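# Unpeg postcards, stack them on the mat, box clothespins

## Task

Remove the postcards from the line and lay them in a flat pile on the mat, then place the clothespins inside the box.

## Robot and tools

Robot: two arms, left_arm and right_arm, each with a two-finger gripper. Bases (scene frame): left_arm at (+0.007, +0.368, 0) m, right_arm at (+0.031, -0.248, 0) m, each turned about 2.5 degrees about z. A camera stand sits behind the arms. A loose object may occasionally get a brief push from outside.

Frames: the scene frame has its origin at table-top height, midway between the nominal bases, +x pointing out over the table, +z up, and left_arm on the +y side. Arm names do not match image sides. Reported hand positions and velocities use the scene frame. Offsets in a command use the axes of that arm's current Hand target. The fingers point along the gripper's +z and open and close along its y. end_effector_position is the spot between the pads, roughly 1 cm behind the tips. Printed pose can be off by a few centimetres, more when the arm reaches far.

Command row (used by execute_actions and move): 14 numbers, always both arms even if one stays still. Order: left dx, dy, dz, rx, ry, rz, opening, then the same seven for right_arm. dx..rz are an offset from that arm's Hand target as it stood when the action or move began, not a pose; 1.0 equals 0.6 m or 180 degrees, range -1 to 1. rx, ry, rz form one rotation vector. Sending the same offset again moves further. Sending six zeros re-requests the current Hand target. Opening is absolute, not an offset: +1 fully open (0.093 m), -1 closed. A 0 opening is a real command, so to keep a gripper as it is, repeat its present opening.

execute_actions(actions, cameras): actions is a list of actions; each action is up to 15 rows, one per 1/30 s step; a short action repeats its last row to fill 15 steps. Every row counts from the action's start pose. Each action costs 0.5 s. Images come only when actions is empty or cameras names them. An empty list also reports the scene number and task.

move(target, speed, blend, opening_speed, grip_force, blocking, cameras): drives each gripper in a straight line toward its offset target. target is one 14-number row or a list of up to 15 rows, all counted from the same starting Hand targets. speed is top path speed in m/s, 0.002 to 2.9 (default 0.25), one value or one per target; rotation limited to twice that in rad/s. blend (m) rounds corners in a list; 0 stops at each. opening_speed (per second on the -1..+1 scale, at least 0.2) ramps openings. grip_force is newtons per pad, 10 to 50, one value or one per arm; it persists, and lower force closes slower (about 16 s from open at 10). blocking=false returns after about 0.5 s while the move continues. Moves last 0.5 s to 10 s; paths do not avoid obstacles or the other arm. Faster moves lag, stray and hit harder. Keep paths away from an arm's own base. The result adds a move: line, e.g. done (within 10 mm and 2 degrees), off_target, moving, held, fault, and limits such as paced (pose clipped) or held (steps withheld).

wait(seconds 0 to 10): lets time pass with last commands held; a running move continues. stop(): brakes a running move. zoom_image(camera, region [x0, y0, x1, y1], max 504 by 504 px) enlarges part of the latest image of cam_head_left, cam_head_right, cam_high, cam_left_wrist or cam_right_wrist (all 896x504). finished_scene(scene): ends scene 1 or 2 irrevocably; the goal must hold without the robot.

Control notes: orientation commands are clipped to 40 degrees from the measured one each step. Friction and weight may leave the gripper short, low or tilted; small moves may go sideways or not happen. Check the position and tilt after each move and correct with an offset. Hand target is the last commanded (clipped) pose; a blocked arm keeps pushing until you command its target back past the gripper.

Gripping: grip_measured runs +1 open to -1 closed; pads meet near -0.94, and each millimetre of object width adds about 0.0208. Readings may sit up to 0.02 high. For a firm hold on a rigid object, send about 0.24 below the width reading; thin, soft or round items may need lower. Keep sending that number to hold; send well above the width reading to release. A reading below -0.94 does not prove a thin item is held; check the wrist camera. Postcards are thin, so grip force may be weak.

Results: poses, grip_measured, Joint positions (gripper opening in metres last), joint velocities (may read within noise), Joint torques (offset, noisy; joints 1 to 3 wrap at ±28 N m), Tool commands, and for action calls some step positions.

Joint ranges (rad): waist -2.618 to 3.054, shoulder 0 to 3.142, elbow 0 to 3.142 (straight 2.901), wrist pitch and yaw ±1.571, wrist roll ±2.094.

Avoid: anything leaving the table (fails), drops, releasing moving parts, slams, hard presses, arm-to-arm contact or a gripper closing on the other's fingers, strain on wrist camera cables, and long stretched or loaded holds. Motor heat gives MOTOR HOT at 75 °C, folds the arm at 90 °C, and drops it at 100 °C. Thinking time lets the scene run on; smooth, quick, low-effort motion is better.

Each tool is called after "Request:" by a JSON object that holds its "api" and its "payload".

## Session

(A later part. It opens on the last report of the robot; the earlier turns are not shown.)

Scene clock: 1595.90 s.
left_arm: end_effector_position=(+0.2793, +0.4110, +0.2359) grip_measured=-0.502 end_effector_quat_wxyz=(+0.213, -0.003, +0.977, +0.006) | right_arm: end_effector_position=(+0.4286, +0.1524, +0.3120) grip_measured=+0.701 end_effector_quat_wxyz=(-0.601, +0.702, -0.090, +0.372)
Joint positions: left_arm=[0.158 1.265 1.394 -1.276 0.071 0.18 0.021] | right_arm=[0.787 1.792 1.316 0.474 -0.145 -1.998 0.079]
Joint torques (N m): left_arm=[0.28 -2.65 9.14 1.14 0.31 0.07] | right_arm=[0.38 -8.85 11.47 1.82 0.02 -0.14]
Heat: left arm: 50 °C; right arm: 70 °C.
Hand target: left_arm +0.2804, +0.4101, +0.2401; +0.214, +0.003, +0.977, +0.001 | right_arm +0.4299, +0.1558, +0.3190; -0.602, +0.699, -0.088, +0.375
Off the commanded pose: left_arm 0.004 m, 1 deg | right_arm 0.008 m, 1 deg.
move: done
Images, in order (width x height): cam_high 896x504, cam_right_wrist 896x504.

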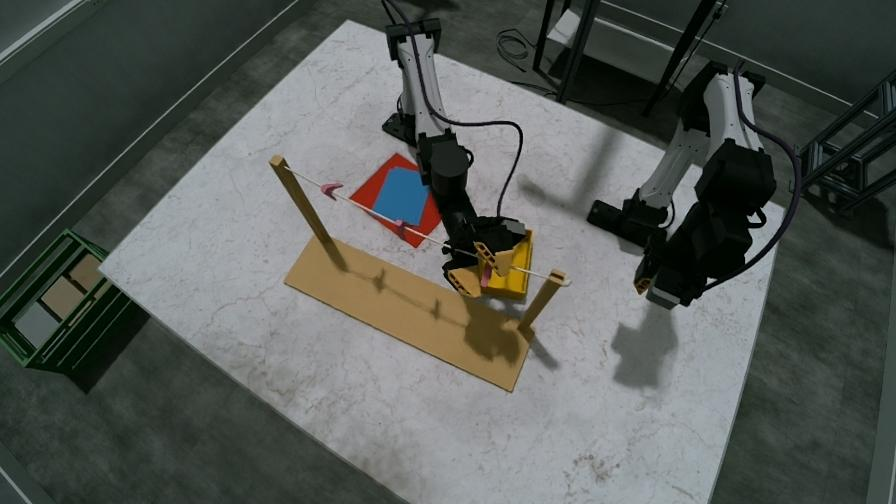

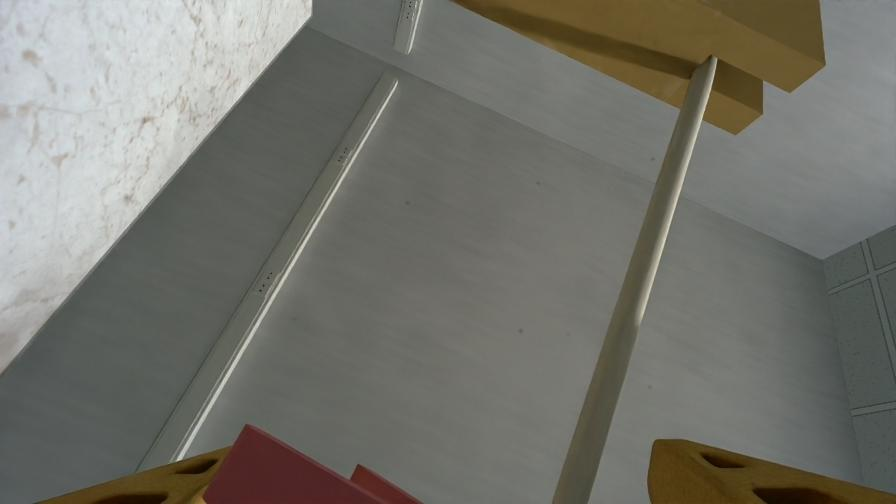

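Request:
{"api": "move", "payload": {"target": [0,0,0,0,0,0,-0.5,-0.0795,-0.0648,-0.0913,0,0,0,0.7], "speed": 0.06, "cameras": ["cam_high", "cam_right_wrist"]}}

Request:
{"api": "zoom_image", "payload": {"camera": "cam_high", "region": [460, 220, 540, 280]}}

Request:
{"api": "zoom_image", "payload": {"camera": "cam_right_wrist", "region": [100, 404, 400, 504]}}

Scene clock: 1601.23 s.
left_arm: end_effector_position=(+0.2793, +0.4110, +0.2359) grip_measured=-0.502 end_effector_quat_wxyz=(+0.213, -0.003, +0.977, +0.006) | right_arm: end_effector_position=(+0.3554, +0.1554, +0.3271) grip_measured=+0.701 end_effector_quat_wxyz=(-0.601, +0.702, -0.090, +0.372)
Joint positions: left_arm=[0.158 1.265 1.394 -1.276 0.071 0.18 0.021] | right_arm=[0.937 1.601 1.161 0.439 0.005 -1.998 0.079]
Joint torques (N m): left_arm=[0.28 -2.62 9.17 1.14 0.3 0.07] | right_arm=[0.51 -10.48 7.77 1.84 0.03 -0.16]
Heat: left arm: 50 °C; right arm: 71 °C.
Hand target: left_arm +0.2804, +0.4101, +0.2401; +0.214, +0.003, +0.977, +0.001 | right_arm +0.3490, +0.1509, +0.3335; -0.602, +0.700, -0.088, +0.375
Off the commanded pose: left_arm 0.004 m, 1 deg | right_arm 0.010 m, 1 deg.
move: done
Images, in order (width x height): cam_high 896x504, cam_right_wrist 896x504.

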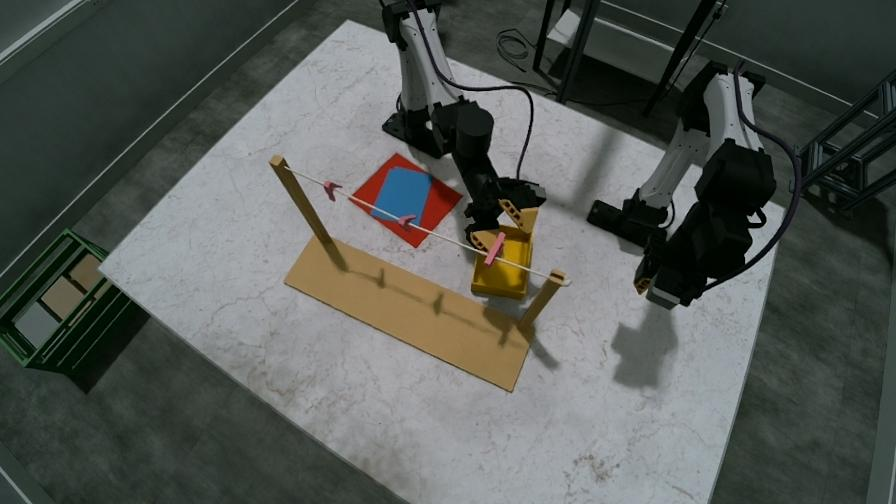

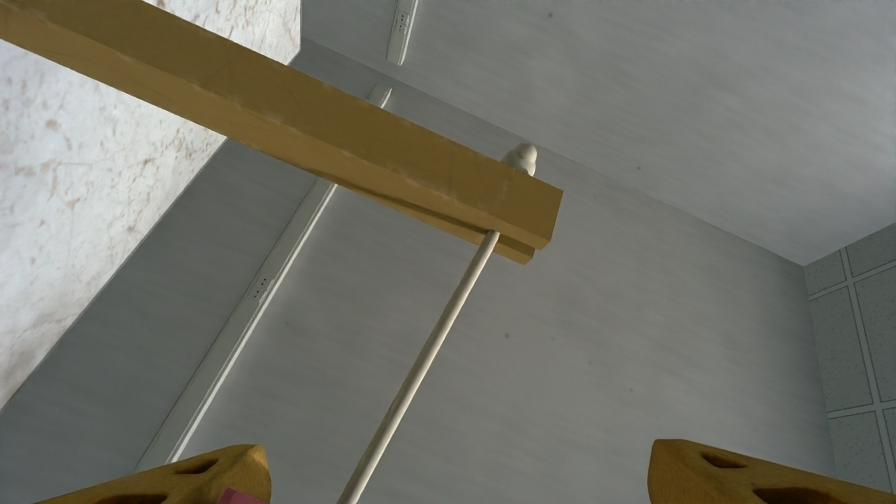

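Scaled by 6.300 from the camera's 896x504 image, which has a finer 1280x720 frame.

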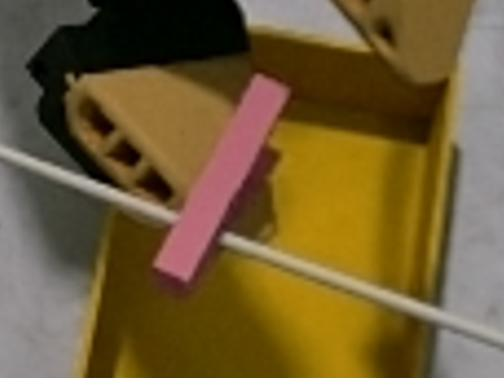

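Scaled by 1.680 from the camera's 896x504 image, which has a finer 1280x720 frame.

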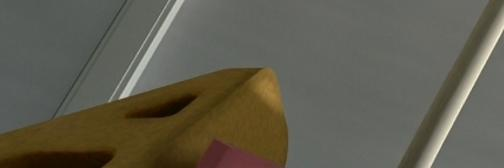

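Request:
{"api": "move", "payload": {"target": [[0,0,0,0,0,0,-0.5,0,0,0,0,0,0,0.25],[0,0,0,0,0,0,-0.5,0.0072,0.0595,0.0297,0,0,0,0.25],[0,0,0,0,0,0,-0.5,0.0072,0.0595,0.0297,0,0,0,0]], "speed": 0.06, "cameras": ["cam_high", "cam_right_wrist"]}}

Request:
{"api": "zoom_image", "payload": {"camera": "cam_high", "region": [460, 220, 540, 280]}}

Scene clock: 1608.50 s.
left_arm: end_effector_position=(+0.2793, +0.4110, +0.2359) grip_measured=-0.502 end_effector_quat_wxyz=(+0.213, -0.003, +0.977, +0.006) | right_arm: end_effector_position=(+0.3723, +0.1516, +0.3136) grip_measured=+0.002 end_effector_quat_wxyz=(-0.606, +0.694, -0.091, +0.379)
Joint positions: left_arm=[0.158 1.265 1.394 -1.276 0.071 0.18 0.021] | right_arm=[0.896 1.648 1.134 0.536 -0.028 -1.998 0.045]
Joint torques (N m): left_arm=[0.25 -2.65 9.13 1.14 0.3 0.07] | right_arm=[-0.49 -6.64 7.99 2.04 -0.15 -0.15]
Heat: left arm: 50 °C; right arm: 70 °C.
Hand target: left_arm +0.2804, +0.4101, +0.2401; +0.214, +0.003, +0.977, +0.001 | right_arm +0.3750, +0.1529, +0.3033; -0.602, +0.699, -0.088, +0.375
Off the commanded pose: left_arm 0.004 m, 1 deg | right_arm 0.011 m, 1 deg.
move: off_target (right_arm); target 3's new opening was sent with right_arm's hand 0.011 m and 1 deg from that target
Images, in order (width x height): cam_high 896x504, cam_right_wrist 896x504.

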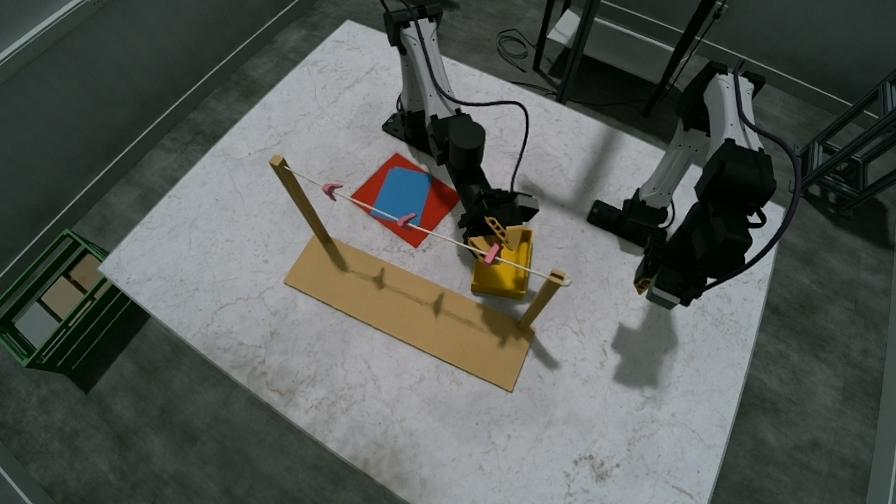

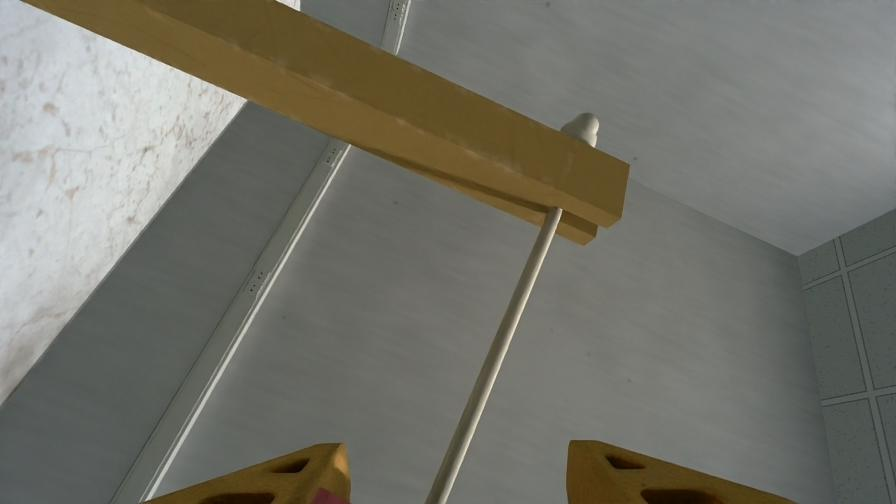

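Scaled by 6.300 from the camera's 896x504 image, which has a finer 1280x720 frame.

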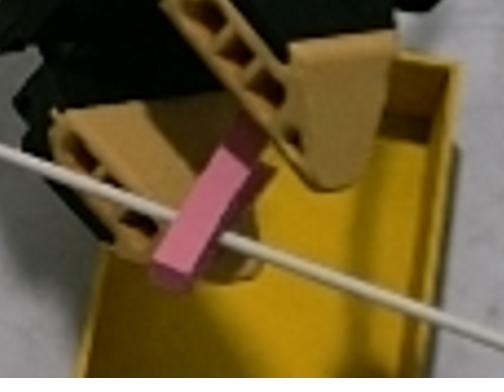

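Request:
{"api": "move", "payload": {"target": [[0,0,0,0,0,0,-0.5,-0.0090,0.0125,-0.002,0,0,0,0],[0,0,0,0,0,0,-0.5,-0.0090,0.0125,-0.002,0,0,0,-0.5],[0,0,0,0,0,0,-0.5,-0.0090,0.0125,-0.002,0,0,0,-0.8],[0,0,0,0,0,0,-0.5,-0.0090,0.0125,-0.002,0,0,0,-1]], "speed": 0.06, "cameras": ["cam_high"]}}

Request:
{"api": "zoom_image", "payload": {"camera": "cam_high", "region": [460, 220, 540, 280]}}

Scene clock: 1617.37 s.
left_arm: end_effector_position=(+0.2793, +0.4110, +0.2359) grip_measured=-0.502 end_effector_quat_wxyz=(+0.213, -0.003, +0.977, +0.006) | right_arm: end_effector_position=(+0.3709, +0.1500, +0.3087) grip_measured=-0.754 end_effector_quat_wxyz=(-0.609, +0.691, -0.090, +0.380)
Joint positions: left_arm=[0.158 1.265 1.394 -1.276 0.071 0.18 0.021] | right_arm=[0.896 1.648 1.105 0.573 -0.028 -1.998 0.009]
Joint torques (N m): left_arm=[0.28 -2.59 9.18 1.15 0.32 0.07] | right_arm=[-0.1 -6.08 7.71 2.05 -0.1 -0.15]
Heat: left arm: 50 °C; right arm: 69 °C.
Hand target: left_arm +0.2804, +0.4101, +0.2401; +0.214, +0.003, +0.977, +0.001 | right_arm +0.3730, +0.1531, +0.2943; -0.602, +0.699, -0.088, +0.375
Off the commanded pose: left_arm 0.004 m, 1 deg | right_arm 0.015 m, 1 deg.
move: off_target (right_arm); target 2's new opening was sent with right_arm's hand 0.015 m and 1 deg from that target; target 3's new opening was sent with right_arm's hand 0.015 m and 1 deg from that target; target 4's new opening was sent with right_arm's hand 0.015 m and 1 deg from that target
Images, in order (width x height): cam_high 896x504.

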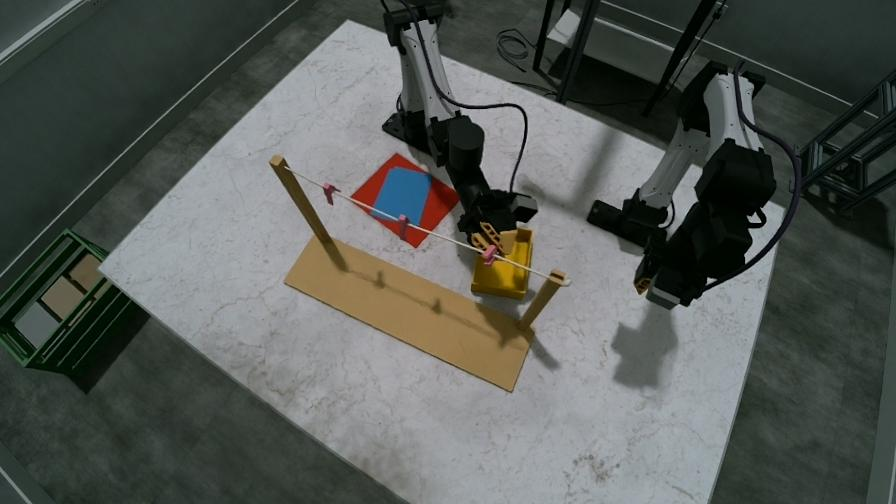

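Scaled by 6.300 from the camera's 896x504 image, which has a finer 1280x720 frame.

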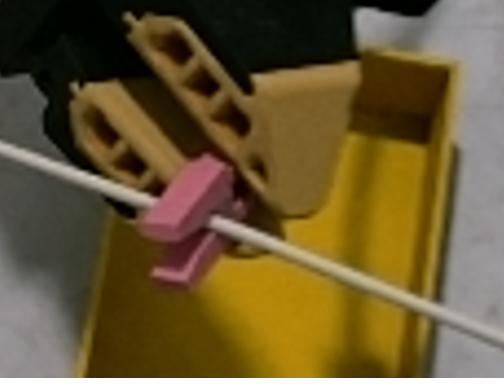

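Request:
{"api": "move", "payload": {"target": [0,0,0,0,0,0,-0.5,-0.0635,-0.0352,-0.0483,0,0,0,-1], "speed": 0.05, "cameras": ["cam_high"]}}

Request:
{"api": "zoom_image", "payload": {"camera": "cam_high", "region": [460, 220, 540, 280]}}

Scene clock: 1622.80 s.
left_arm: end_effector_position=(+0.2793, +0.4110, +0.2359) grip_measured=-0.502 end_effector_quat_wxyz=(+0.213, -0.003, +0.977, +0.006) | right_arm: end_effector_position=(+0.3264, +0.1626, +0.2871) grip_measured=-0.754 end_effector_quat_wxyz=(-0.596, +0.707, -0.090, +0.370)
Joint positions: left_arm=[0.158 1.265 1.394 -1.276 0.071 0.18 0.021] | right_arm=[1.017 1.597 1.006 0.576 0.085 -1.998 0.009]
Joint torques (N m): left_arm=[0.25 -2.66 9.16 1.15 0.3 0.07] | right_arm=[0.5 -10.28 7.57 1.98 0.07 -0.16]
Heat: left arm: 50 °C; right arm: 69 °C.
Hand target: left_arm +0.2804, +0.4101, +0.2401; +0.214, +0.003, +0.977, +0.001 | right_arm +0.3208, +0.1581, +0.2973; -0.602, +0.699, -0.088, +0.375
Off the commanded pose: left_arm 0.004 m, 1 deg | right_arm 0.012 m, 1 deg.
move: off_target (right_arm)
Images, in order (width x height): cam_high 896x504.

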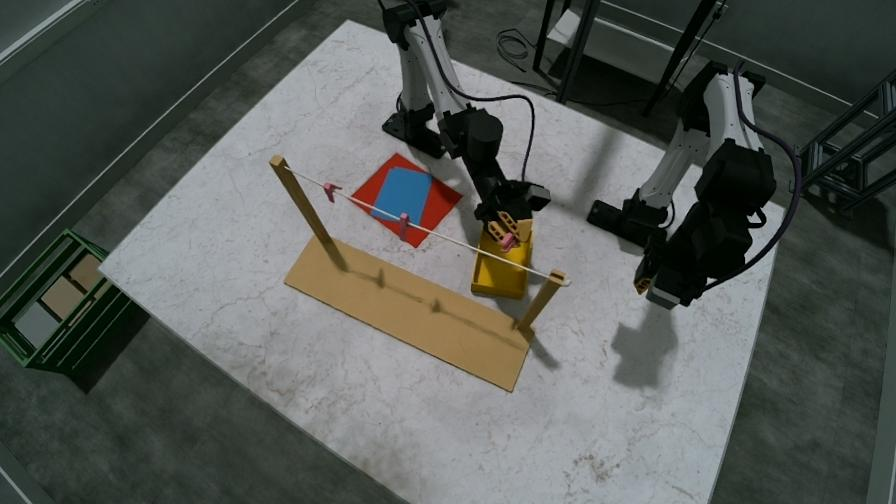

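Scaled by 6.300 from the camera's 896x504 image, which has a finer 1280x720 frame.

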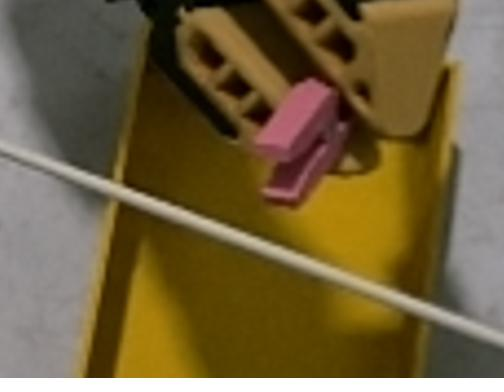

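Request:
{"api": "move", "payload": {"target": [[0,0,0,0,0,0,-0.5,0.0982,-0.0163,-0.2078,0,0,0,-1],[0,0,0,0,0,0,-0.5,0.083,-0.0427,-0.3355,-0.2766,-0.0228,0.4978,-1],[0,0,0,0,0,0,-0.5,-0.1757,0.2253,-0.077,-0.2766,-0.0228,0.4978,-1]], "speed": 0.3, "blend": [0.03,0.03,0], "cameras": ["cam_high"]}}

Request:
{"api": "zoom_image", "payload": {"camera": "cam_high", "region": [440, 200, 560, 310]}}

Scene clock: 1639.60 s.
left_arm: end_effector_position=(+0.2793, +0.4110, +0.2359) grip_measured=-0.502 end_effector_quat_wxyz=(+0.213, -0.003, +0.977, +0.006) | right_arm: end_effector_position=(+0.2623, +0.1445, +0.1346) grip_measured=-0.754 end_effector_quat_wxyz=(-0.371, +0.620, -0.652, -0.230)
Joint positions: left_arm=[0.158 1.265 1.394 -1.276 0.071 0.18 0.021] | right_arm=[0.97 1.64 1.035 -0.099 -0.301 -0.454 0.009]
Joint torques (N m): left_arm=[0.29 -2.66 9.18 1.14 0.3 0.07] | right_arm=[0.53 -6.22 8.03 1.79 -0.11 -0.01]
Heat: left arm: 50 °C; right arm: 68 °C.
Hand target: left_arm +0.2804, +0.4101, +0.2401; +0.214, +0.003, +0.977, +0.001 | right_arm +0.2622, +0.1475, +0.1299; -0.370, +0.617, -0.655, -0.231
Off the commanded pose: left_arm 0.004 m, 1 deg | right_arm 0.005 m, 1 deg.
move: done
Images, in order (width x height): cam_high 896x504.

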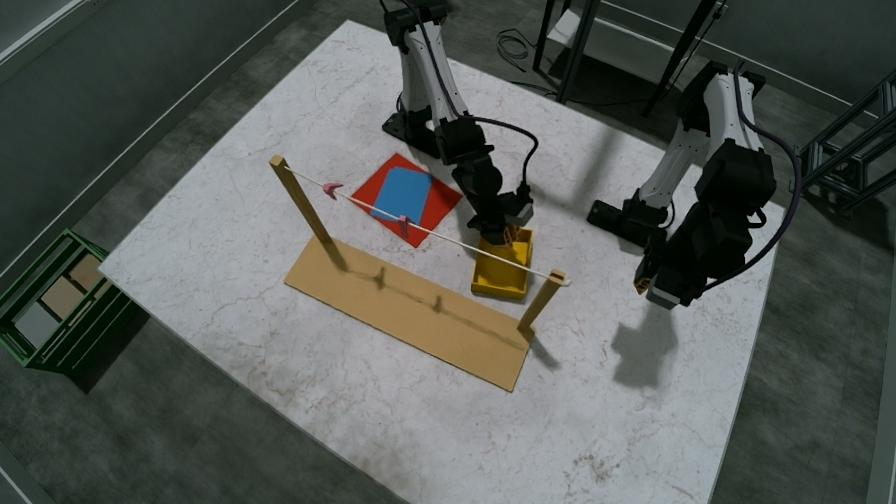

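Scaled by 4.200 from the camera's 896x504 image, which has a finer 1280x720 frame.

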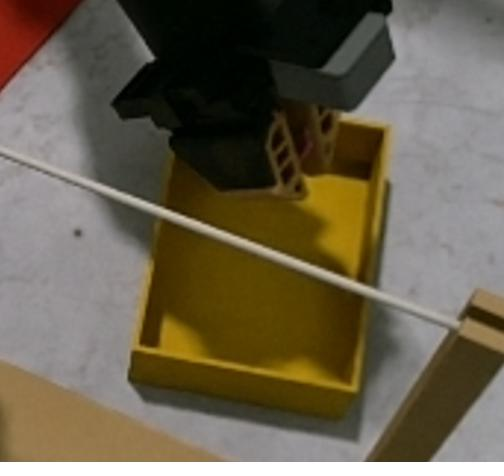

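Request:
{"api": "move", "payload": {"target": [[0,0,0,0,0,0,-0.5,0.0956,0.0028,0.0798,0,0,0,-1]], "speed": 0.1}}

Request:
{"api": "move", "payload": {"target": [[0,0,0,0,0,0,-0.5,0,0,0,0,0,0,-0.15]], "opening_speed": 0.6, "cameras": ["cam_high"]}}

Request:
{"api": "zoom_image", "payload": {"camera": "cam_high", "region": [450, 200, 550, 310]}}

Scene clock: 1647.33 s.
left_arm: end_effector_position=(+0.2793, +0.4110, +0.2359) grip_measured=-0.502 end_effector_quat_wxyz=(+0.213, -0.003, +0.977, +0.006) | right_arm: end_effector_position=(+0.2710, +0.1488, +0.0622) grip_measured=-0.754 end_effector_quat_wxyz=(-0.373, +0.617, -0.655, -0.228)
Joint positions: left_arm=[0.158 1.265 1.394 -1.276 0.071 0.18 0.021] | right_arm=[0.96 1.813 0.909 0.201 -0.301 -0.454 0.009]
Joint torques (N m): left_arm=[0.29 -2.65 9.16 1.15 0.29 0.07] | right_arm=[-0.53 -6.84 6.64 1.79 -0.27 -0.17]
Heat: left arm: 50 °C; right arm: 68 °C.
Hand target: left_arm +0.2804, +0.4101, +0.2401; +0.214, +0.003, +0.977, +0.001 | right_arm +0.2721, +0.1476, +0.0559; -0.370, +0.617, -0.655, -0.231
Off the commanded pose: left_arm 0.004 m, 1 deg | right_arm 0.007 m, 0 deg.
move: done

Scene clock: 1648.97 s.
left_arm: end_effector_position=(+0.2793, +0.4110, +0.2359) grip_measured=-0.502 end_effector_quat_wxyz=(+0.213, -0.003, +0.977, +0.006) | right_arm: end_effector_position=(+0.2712, +0.1490, +0.0626) grip_measured=-0.152 end_effector_quat_wxyz=(-0.374, +0.617, -0.654, -0.228)
Joint positions: left_arm=[0.158 1.265 1.394 -1.276 0.071 0.18 0.021] | right_arm=[0.96 1.813 0.909 0.202 -0.302 -0.454 0.038]
Joint torques (N m): left_arm=[0.31 -2.65 9.17 1.15 0.3 0.07] | right_arm=[-0.53 -6.87 6.68 1.78 -0.27 -0.18]
Heat: left arm: 50 °C; right arm: 68 °C.
Hand target: left_arm +0.2804, +0.4101, +0.2401; +0.214, +0.003, +0.977, +0.001 | right_arm +0.2720, +0.1475, +0.0559; -0.370, +0.617, -0.655, -0.231
Off the commanded pose: left_arm 0.004 m, 1 deg | right_arm 0.007 m, 0 deg.
move: done
Images, in order (width x height): cam_high 896x504.

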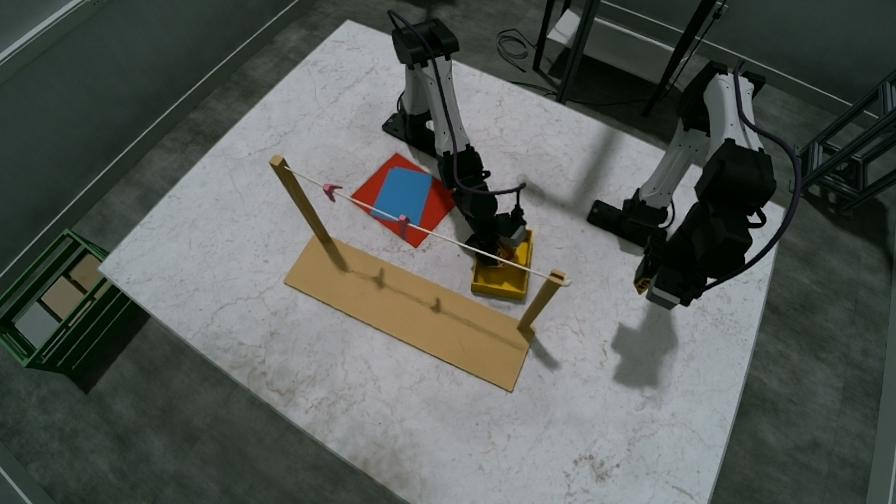

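Scaled by 4.582 from the camera's 896x504 image, which has a finer 1280x720 frame.

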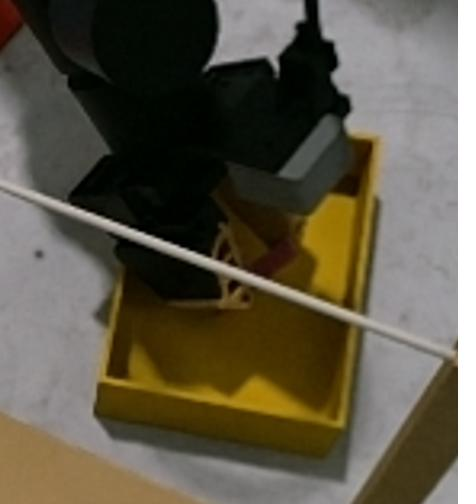

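Request:
{"api": "move", "payload": {"target": [[0,0,0,0,0,0,-0.5,0,0,-0.05,0,0,0,-0.15],[0,0,0,0,0,0,-0.5,-0.18,-0.03,-0.22,0,0,0,-0.15]], "speed": 0.15, "cameras": ["cam_high"]}}

Request:
{"api": "zoom_image", "payload": {"camera": "cam_high", "region": [310, 170, 430, 250]}}

Request:
{"api": "zoom_image", "payload": {"camera": "cam_high", "region": [450, 200, 550, 310]}}

Scene clock: 1655.53 s.
left_arm: end_effector_position=(+0.2793, +0.4110, +0.2359) grip_measured=-0.502 end_effector_quat_wxyz=(+0.213, -0.003, +0.977, +0.006) | right_arm: end_effector_position=(+0.2579, +0.1146, +0.2074) grip_measured=-0.152 end_effector_quat_wxyz=(-0.355, +0.617, -0.664, -0.227)
Joint positions: left_arm=[0.158 1.265 1.394 -1.276 0.071 0.18 0.021] | right_arm=[0.926 1.5 1.218 -0.468 -0.327 -0.47 0.038]
Joint torques (N m): left_arm=[0.32 -2.63 9.2 1.13 0.31 0.07] | right_arm=[-0.59 -8.18 10.73 1.48 -0.29 -0.26]
Heat: left arm: 50 °C; right arm: 67 °C.
Hand target: left_arm +0.2804, +0.4101, +0.2401; +0.214, +0.003, +0.977, +0.001 | right_arm +0.2595, +0.1139, +0.2235; -0.370, +0.617, -0.655, -0.231
Off the commanded pose: left_arm 0.004 m, 1 deg | right_arm 0.016 m, 2 deg.
move: off_target (right_arm)
Images, in order (width x height): cam_high 896x504.

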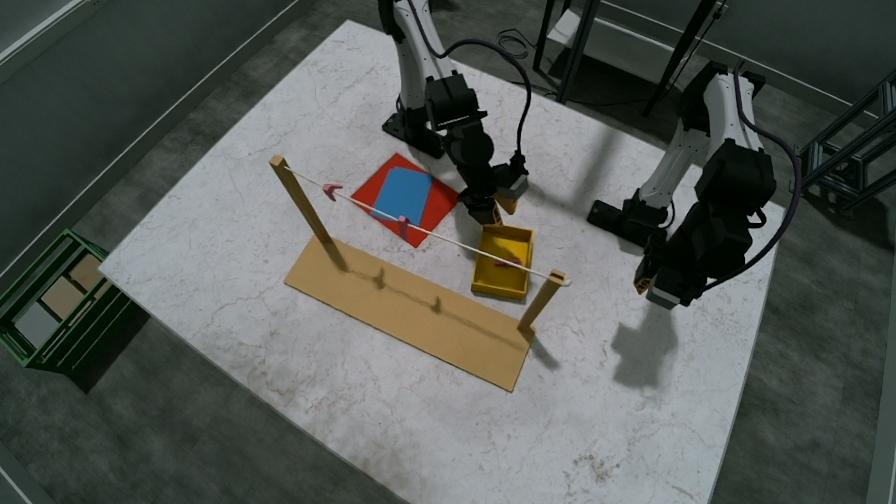

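Scaled by 4.200 from the camera's 896x504 image, which has a finer 1280x720 frame.

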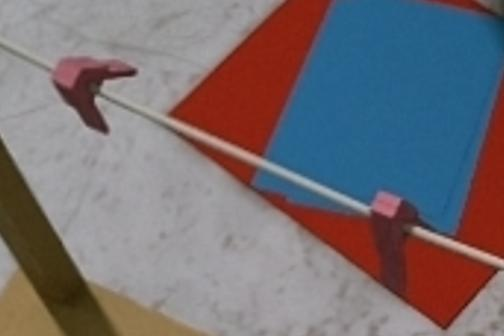

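Scaled by 4.582 from the camera's 896x504 image, which has a finer 1280x720 frame.

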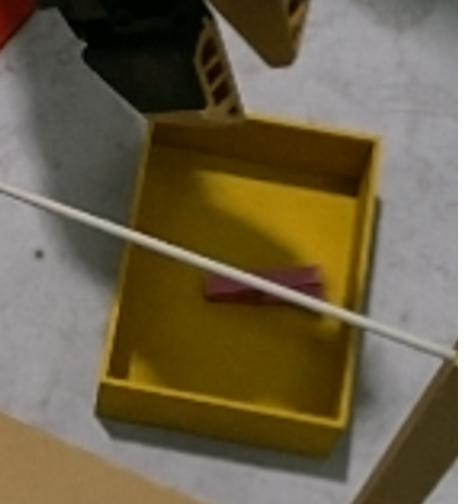

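Request:
{"api": "move", "payload": {"target": [[0,0,0,0,0,0,-0.5,0.0117,0.0007,-0.3285,0,0,0,-0.15],[0,0,0,0,0,0,-0.5,0.1545,-0.0882,-0.4568,0.2766,0.0228,-0.4978,-0.15],[0,0,0,0,0,0,-0.5,0.1665,-0.2475,-0.3643,0.2766,0.0228,-0.4978,1]], "speed": 0.3, "blend": [0.03,0.02,0], "cameras": ["cam_right_wrist"]}}

Scene clock: 1669.67 s.
left_arm: end_effector_position=(+0.2793, +0.4110, +0.2359) grip_measured=-0.502 end_effector_quat_wxyz=(+0.213, -0.003, +0.977, +0.006) | right_arm: end_effector_position=(+0.3621, -0.1373, +0.3023) grip_measured=+1.000 end_effector_quat_wxyz=(-0.598, +0.702, -0.086, +0.378)
Joint positions: left_arm=[0.158 1.265 1.394 -1.276 0.071 0.18 0.021] | right_arm=[-0.046 1.117 0.682 0.437 -0.974 -2.012 0.093]
Joint torques (N m): left_arm=[0.32 -2.63 9.17 1.14 0.3 0.07] | right_arm=[0.66 -1.96 9.77 1.67 0 0.07]
Heat: left arm: 50 °C; right arm: 68 °C.
Hand target: left_arm +0.2804, +0.4101, +0.2401; +0.214, +0.003, +0.977, +0.001 | right_arm +0.3649, -0.1353, +0.3053; -0.602, +0.699, -0.088, +0.375
Off the commanded pose: left_arm 0.004 m, 1 deg | right_arm 0.005 m, 1 deg.
move: done
Images, in order (width x height): cam_right_wrist 896x504.

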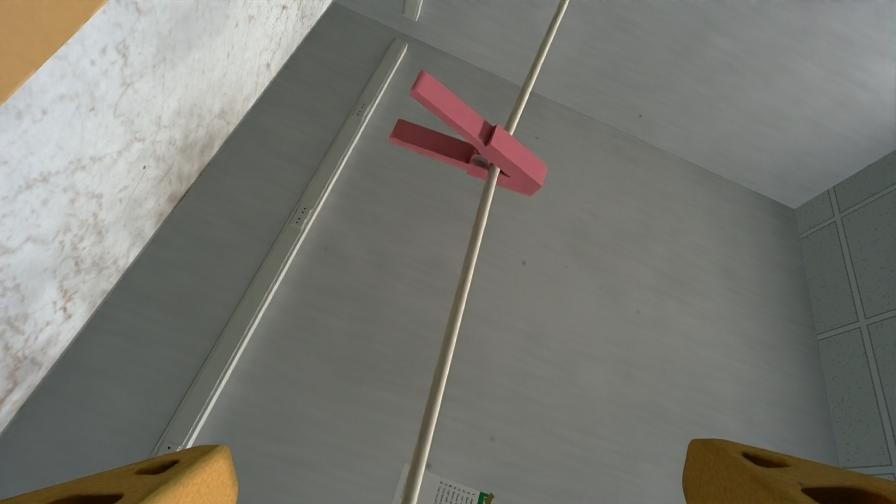

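Request:
{"api": "move", "payload": {"target": [[0,0,0,0,0,0,-0.5,-0.0152,0.0205,0.1618,0,0,0,1],[0,0,0,0,0,0,-0.5,-0.0775,-0.0077,0.2457,0,0,0,1]], "speed": [0.15,0.08], "cameras": ["cam_high"]}}

Request:
{"api": "zoom_image", "payload": {"camera": "cam_high", "region": [360, 190, 450, 260]}}

Scene clock: 1680.47 s.
left_arm: end_effector_position=(+0.2793, +0.4110, +0.2359) grip_measured=-0.502 end_effector_quat_wxyz=(+0.213, -0.003, +0.977, +0.006) | right_arm: end_effector_position=(+0.4187, +0.0034, +0.2835) grip_measured=+1.000 end_effector_quat_wxyz=(-0.597, +0.706, -0.087, +0.372)
Joint positions: left_arm=[0.158 1.265 1.394 -1.276 0.071 0.18 0.021] | right_arm=[0.445 1.484 0.878 0.593 -0.487 -2.012 0.093]
Joint torques (N m): left_arm=[0.31 -2.65 9.18 1.14 0.31 0.07] | right_arm=[0.4 -4.78 11.12 1.94 0 0.02]
Heat: left arm: 50 °C; right arm: 70 °C.
Hand target: left_arm +0.2804, +0.4101, +0.2401; +0.214, +0.003, +0.977, +0.001 | right_arm +0.4236, +0.0071, +0.2908; -0.602, +0.700, -0.088, +0.375
Off the commanded pose: left_arm 0.004 m, 1 deg | right_arm 0.010 m, 1 deg.
move: done
Images, in order (width x height): cam_high 896x504.

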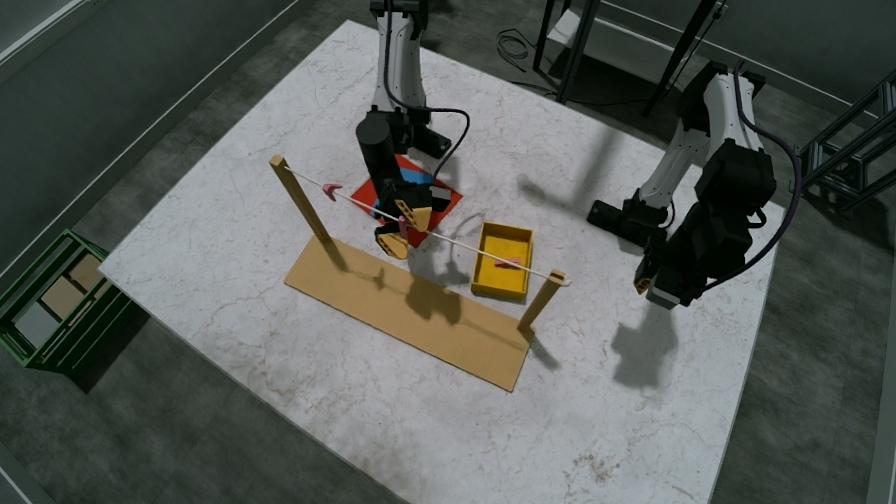

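Scaled by 5.600 from the camera's 896x504 image, which has a finer 1280x720 frame.

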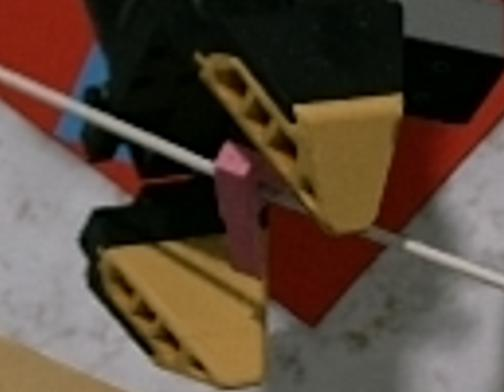

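Request:
{"api": "move", "payload": {"target": [[0,0,0,0,0,0,-0.5,0.0132,-0.0288,0,0,0,0,1],[0,0,0,0,0,0,-0.5,0.0132,-0.0288,0,0,0,0,0.7],[0,0,0,0,0,0,-0.5,-0.0537,-0.0807,-0.0847,0,0,0,0.7]], "speed": 0.07, "cameras": ["cam_high"]}}

Request:
{"api": "zoom_image", "payload": {"camera": "cam_high", "region": [360, 190, 450, 260]}}

Scene clock: 1686.50 s.
left_arm: end_effector_position=(+0.2793, +0.4110, +0.2359) grip_measured=-0.502 end_effector_quat_wxyz=(+0.213, -0.003, +0.977, +0.006) | right_arm: end_effector_position=(+0.3576, -0.0012, +0.3238) grip_measured=+0.701 end_effector_quat_wxyz=(-0.602, +0.697, -0.083, +0.382)
Joint positions: left_arm=[0.158 1.265 1.394 -1.276 0.071 0.18 0.021] | right_arm=[0.526 1.208 0.807 0.418 -0.403 -2.012 0.079]
Joint torques (N m): left_arm=[0.25 -2.63 9.14 1.15 0.3 0.06] | right_arm=[0.58 -5.59 7.73 1.73 0.01 0.02]
Heat: left arm: 50 °C; right arm: 71 °C.
Hand target: left_arm +0.2804, +0.4101, +0.2401; +0.214, +0.003, +0.977, +0.001 | right_arm +0.3530, -0.0012, +0.3209; -0.602, +0.700, -0.088, +0.375
Off the commanded pose: left_arm 0.004 m, 1 deg | right_arm 0.005 m, 1 deg.
move: done; target 2's new opening was sent with right_arm's hand 0.013 m and 1 deg from that target
Images, in order (width x height): cam_high 896x504.

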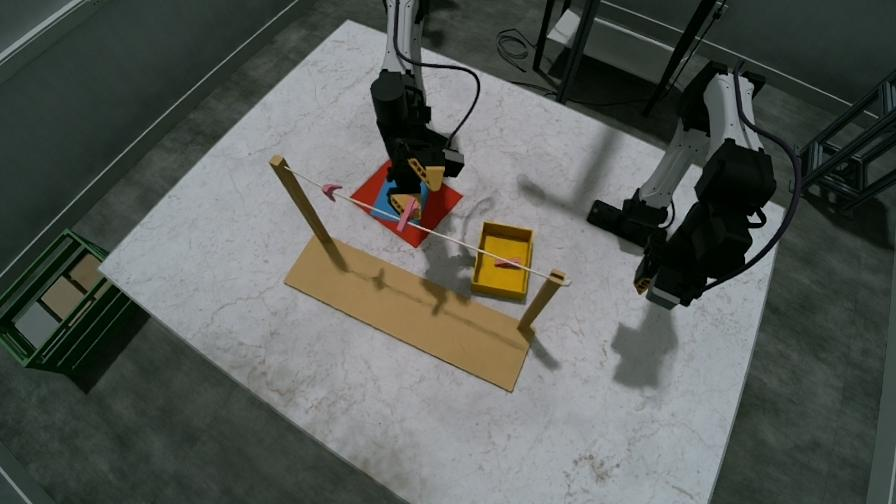

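Scaled by 5.600 from the camera's 896x504 image, which has a finer 1280x720 frame.

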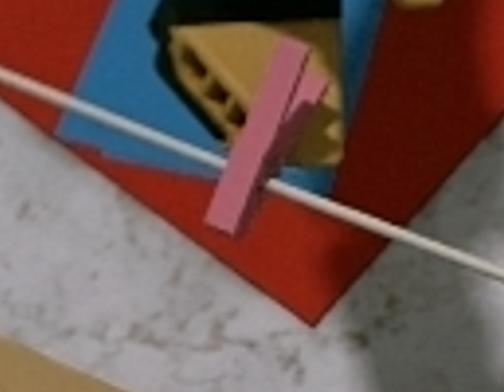

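Request:
{"api": "move", "payload": {"target": [[0,0,0,0,0,0,-0.5,0,0,0,0,0,0,0.25],[0,0,0,0,0,0,-0.5,0.0015,0.0578,0.0315,0,0,0,0.25],[0,0,0,0,0,0,-0.5,0.0015,0.0578,0.0315,0,0,0,0]], "speed": 0.06}}

Request:
{"api": "move", "payload": {"target": [[0,0,0,0,0,0,-0.5,-0.0085,0.0125,-0.0023,0,0,0,0],[0,0,0,0,0,0,-0.5,-0.0085,0.0125,-0.0023,0,0,0,-0.5],[0,0,0,0,0,0,-0.5,-0.0085,0.0125,-0.0023,0,0,0,-0.8],[0,0,0,0,0,0,-0.5,-0.0085,0.0125,-0.0023,0,0,0,-1]], "speed": 0.06, "cameras": ["cam_high"]}}

Request:
{"api": "zoom_image", "payload": {"camera": "cam_high", "region": [370, 190, 440, 250]}}

Scene clock: 1695.93 s.
left_arm: end_effector_position=(+0.2793, +0.4110, +0.2359) grip_measured=-0.502 end_effector_quat_wxyz=(+0.213, -0.003, +0.977, +0.006) | right_arm: end_effector_position=(+0.3752, +0.0045, +0.2976) grip_measured=+0.002 end_effector_quat_wxyz=(-0.601, +0.696, -0.083, +0.384)
Joint positions: left_arm=[0.158 1.265 1.394 -1.276 0.071 0.18 0.021] | right_arm=[0.517 1.313 0.768 0.565 -0.409 -2.012 0.045]
Joint torques (N m): left_arm=[0.29 -2.63 9.13 1.14 0.31 0.07] | right_arm=[-0.54 -3.71 7.72 1.96 -0.14 0.01]
Heat: left arm: 50 °C; right arm: 70 °C.
Hand target: left_arm +0.2804, +0.4101, +0.2401; +0.214, +0.003, +0.977, +0.001 | right_arm +0.3769, +0.0040, +0.2899; -0.602, +0.700, -0.088, +0.375
Off the commanded pose: left_arm 0.004 m, 1 deg | right_arm 0.008 m, 1 deg.
move: done

Scene clock: 1699.80 s.
left_arm: end_effector_position=(+0.2793, +0.4110, +0.2359) grip_measured=-0.502 end_effector_quat_wxyz=(+0.213, -0.003, +0.977, +0.006) | right_arm: end_effector_position=(+0.3729, +0.0034, +0.2917) grip_measured=-0.753 end_effector_quat_wxyz=(-0.603, +0.693, -0.082, +0.386)
Joint positions: left_arm=[0.158 1.265 1.394 -1.276 0.071 0.18 0.021] | right_arm=[0.517 1.313 0.736 0.605 -0.409 -2.012 0.009]
Joint torques (N m): left_arm=[0.29 -2.65 9.14 1.14 0.31 0.06] | right_arm=[-0.34 -3.18 7.53 1.96 -0.13 0.01]
Heat: left arm: 50 °C; right arm: 69 °C.
Hand target: left_arm +0.2804, +0.4101, +0.2401; +0.214, +0.003, +0.977, +0.001 | right_arm +0.3749, +0.0039, +0.2810; -0.602, +0.700, -0.088, +0.375
Off the commanded pose: left_arm 0.004 m, 1 deg | right_arm 0.011 m, 2 deg.
move: off_target (right_arm); target 2's new opening was sent with right_arm's hand 0.011 m and 2 deg from that target; target 3's new opening was sent with right_arm's hand 0.011 m and 2 deg from that target; target 4's new opening was sent with right_arm's hand 0.011 m and 2 deg from that target
Images, in order (width x height): cam_high 896x504.

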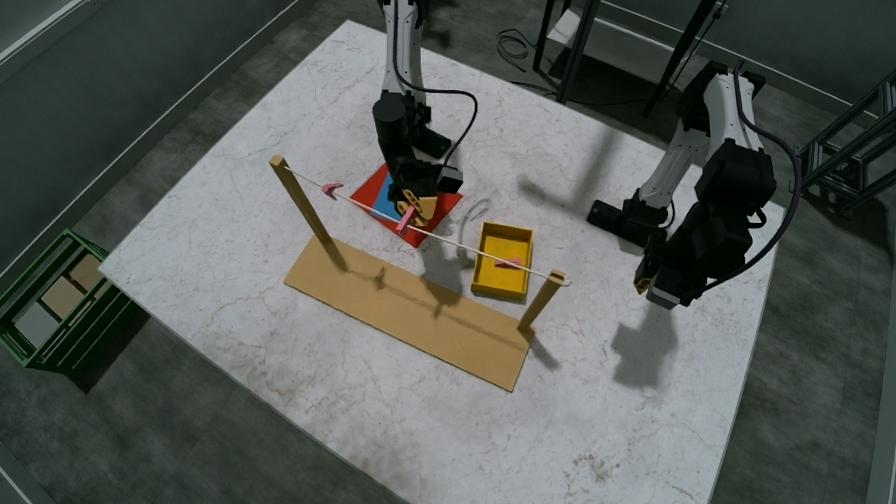

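Scaled by 7.200 from the camera's 896x504 image, which has a finer 1280x720 frame.

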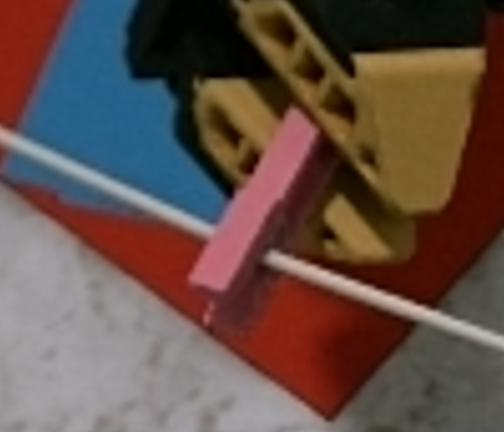

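Request:
{"api": "move", "payload": {"target": [0,0,0,0,0,0,-0.5,-0.0635,-0.0352,-0.0483,0,0,0,-1], "speed": 0.05, "cameras": ["cam_high"]}}

Request:
{"api": "zoom_image", "payload": {"camera": "cam_high", "region": [370, 180, 440, 250]}}

Scene clock: 1703.77 s.
left_arm: end_effector_position=(+0.2793, +0.4110, +0.2359) grip_measured=-0.502 end_effector_quat_wxyz=(+0.213, -0.003, +0.977, +0.006) | right_arm: end_effector_position=(+0.3272, +0.0092, +0.2863) grip_measured=-0.753 end_effector_quat_wxyz=(-0.602, +0.697, -0.084, +0.381)
Joint positions: left_arm=[0.158 1.265 1.394 -1.276 0.071 0.18 0.021] | right_arm=[0.628 1.151 0.623 0.542 -0.302 -2.012 0.009]
Joint torques (N m): left_arm=[0.31 -2.63 9.14 1.14 0.31 0.07] | right_arm=[0.58 -5 7.65 1.8 0.01 0]
Heat: left arm: 50 °C; right arm: 69 °C.
Hand target: left_arm +0.2804, +0.4101, +0.2401; +0.214, +0.003, +0.977, +0.001 | right_arm +0.3229, +0.0086, +0.2841; -0.602, +0.699, -0.088, +0.375
Off the commanded pose: left_arm 0.004 m, 1 deg | right_arm 0.005 m, 1 deg.
move: done
Images, in order (width x height): cam_high 896x504.

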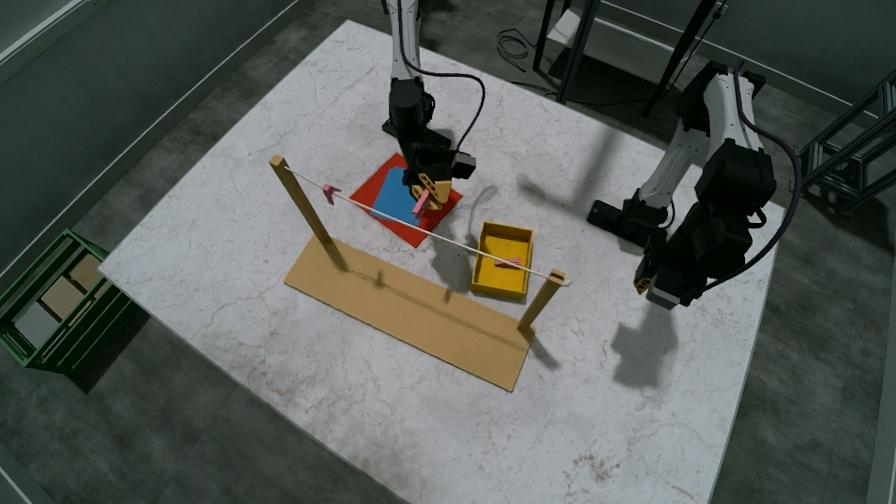

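Scaled by 7.200 from the camera's 896x504 image, which has a finer 1280x720 frame.

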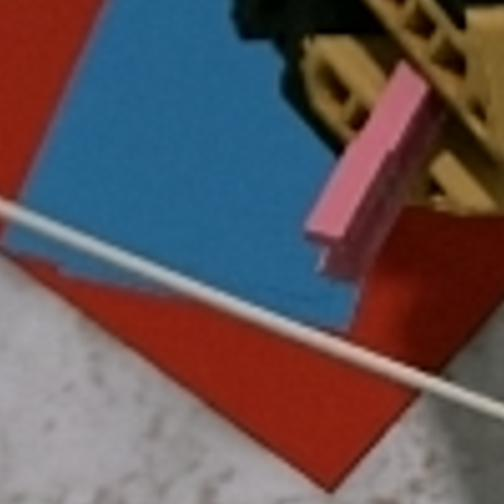

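Request:
{"api": "move", "payload": {"target": [[0,0,0,0,0,0,-0.5,-0.0347,-0.1198,-0.1705,-0.2766,-0.0228,0.4978,-1],[0,0,0,0,0,0,-0.5,-0.3093,0.1225,0.1192,-0.2766,-0.0228,0.4978,-1],[0,0,0,0,0,0,-0.5,-0.369,0.2457,0.1265,-0.2766,-0.0228,0.4978,-1]], "speed": [0.3,0.25,0.1], "blend": [0.03,0,0], "cameras": ["cam_high"]}}

Request:
{"api": "zoom_image", "payload": {"camera": "cam_high", "region": [460, 210, 550, 310]}}

Scene clock: 1715.13 s.
left_arm: end_effector_position=(+0.2793, +0.4110, +0.2359) grip_measured=-0.502 end_effector_quat_wxyz=(+0.213, -0.003, +0.977, +0.006) | right_arm: end_effector_position=(+0.2664, +0.1570, +0.0685) grip_measured=-0.753 end_effector_quat_wxyz=(-0.378, +0.619, -0.648, -0.231)
Joint positions: left_arm=[0.158 1.265 1.394 -1.276 0.071 0.18 0.021] | right_arm=[0.982 1.811 0.924 0.199 -0.292 -0.447 0.009]
Joint torques (N m): left_arm=[0.31 -2.62 9.14 1.15 0.31 0.07] | right_arm=[0.5 -6.64 6.19 1.81 -0.1 -0.01]
Heat: left arm: 50 °C; right arm: 68 °C.
Hand target: left_arm +0.2804, +0.4101, +0.2401; +0.214, +0.003, +0.977, +0.001 | right_arm +0.2636, +0.1563, +0.0577; -0.370, +0.617, -0.655, -0.231
Off the commanded pose: left_arm 0.004 m, 1 deg | right_arm 0.011 m, 1 deg.
move: off_target (right_arm)
Images, in order (width x height): cam_high 896x504.

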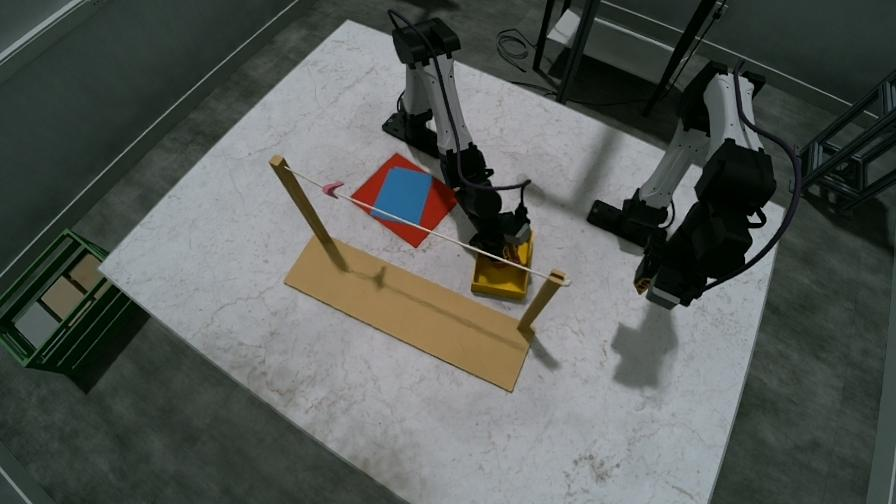

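Scaled by 5.040 from the camera's 896x504 image, which has a finer 1280x720 frame.

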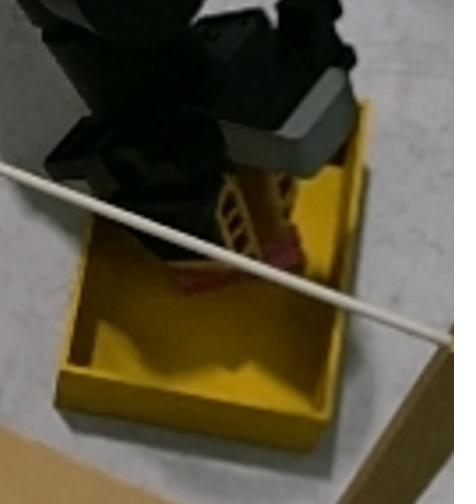

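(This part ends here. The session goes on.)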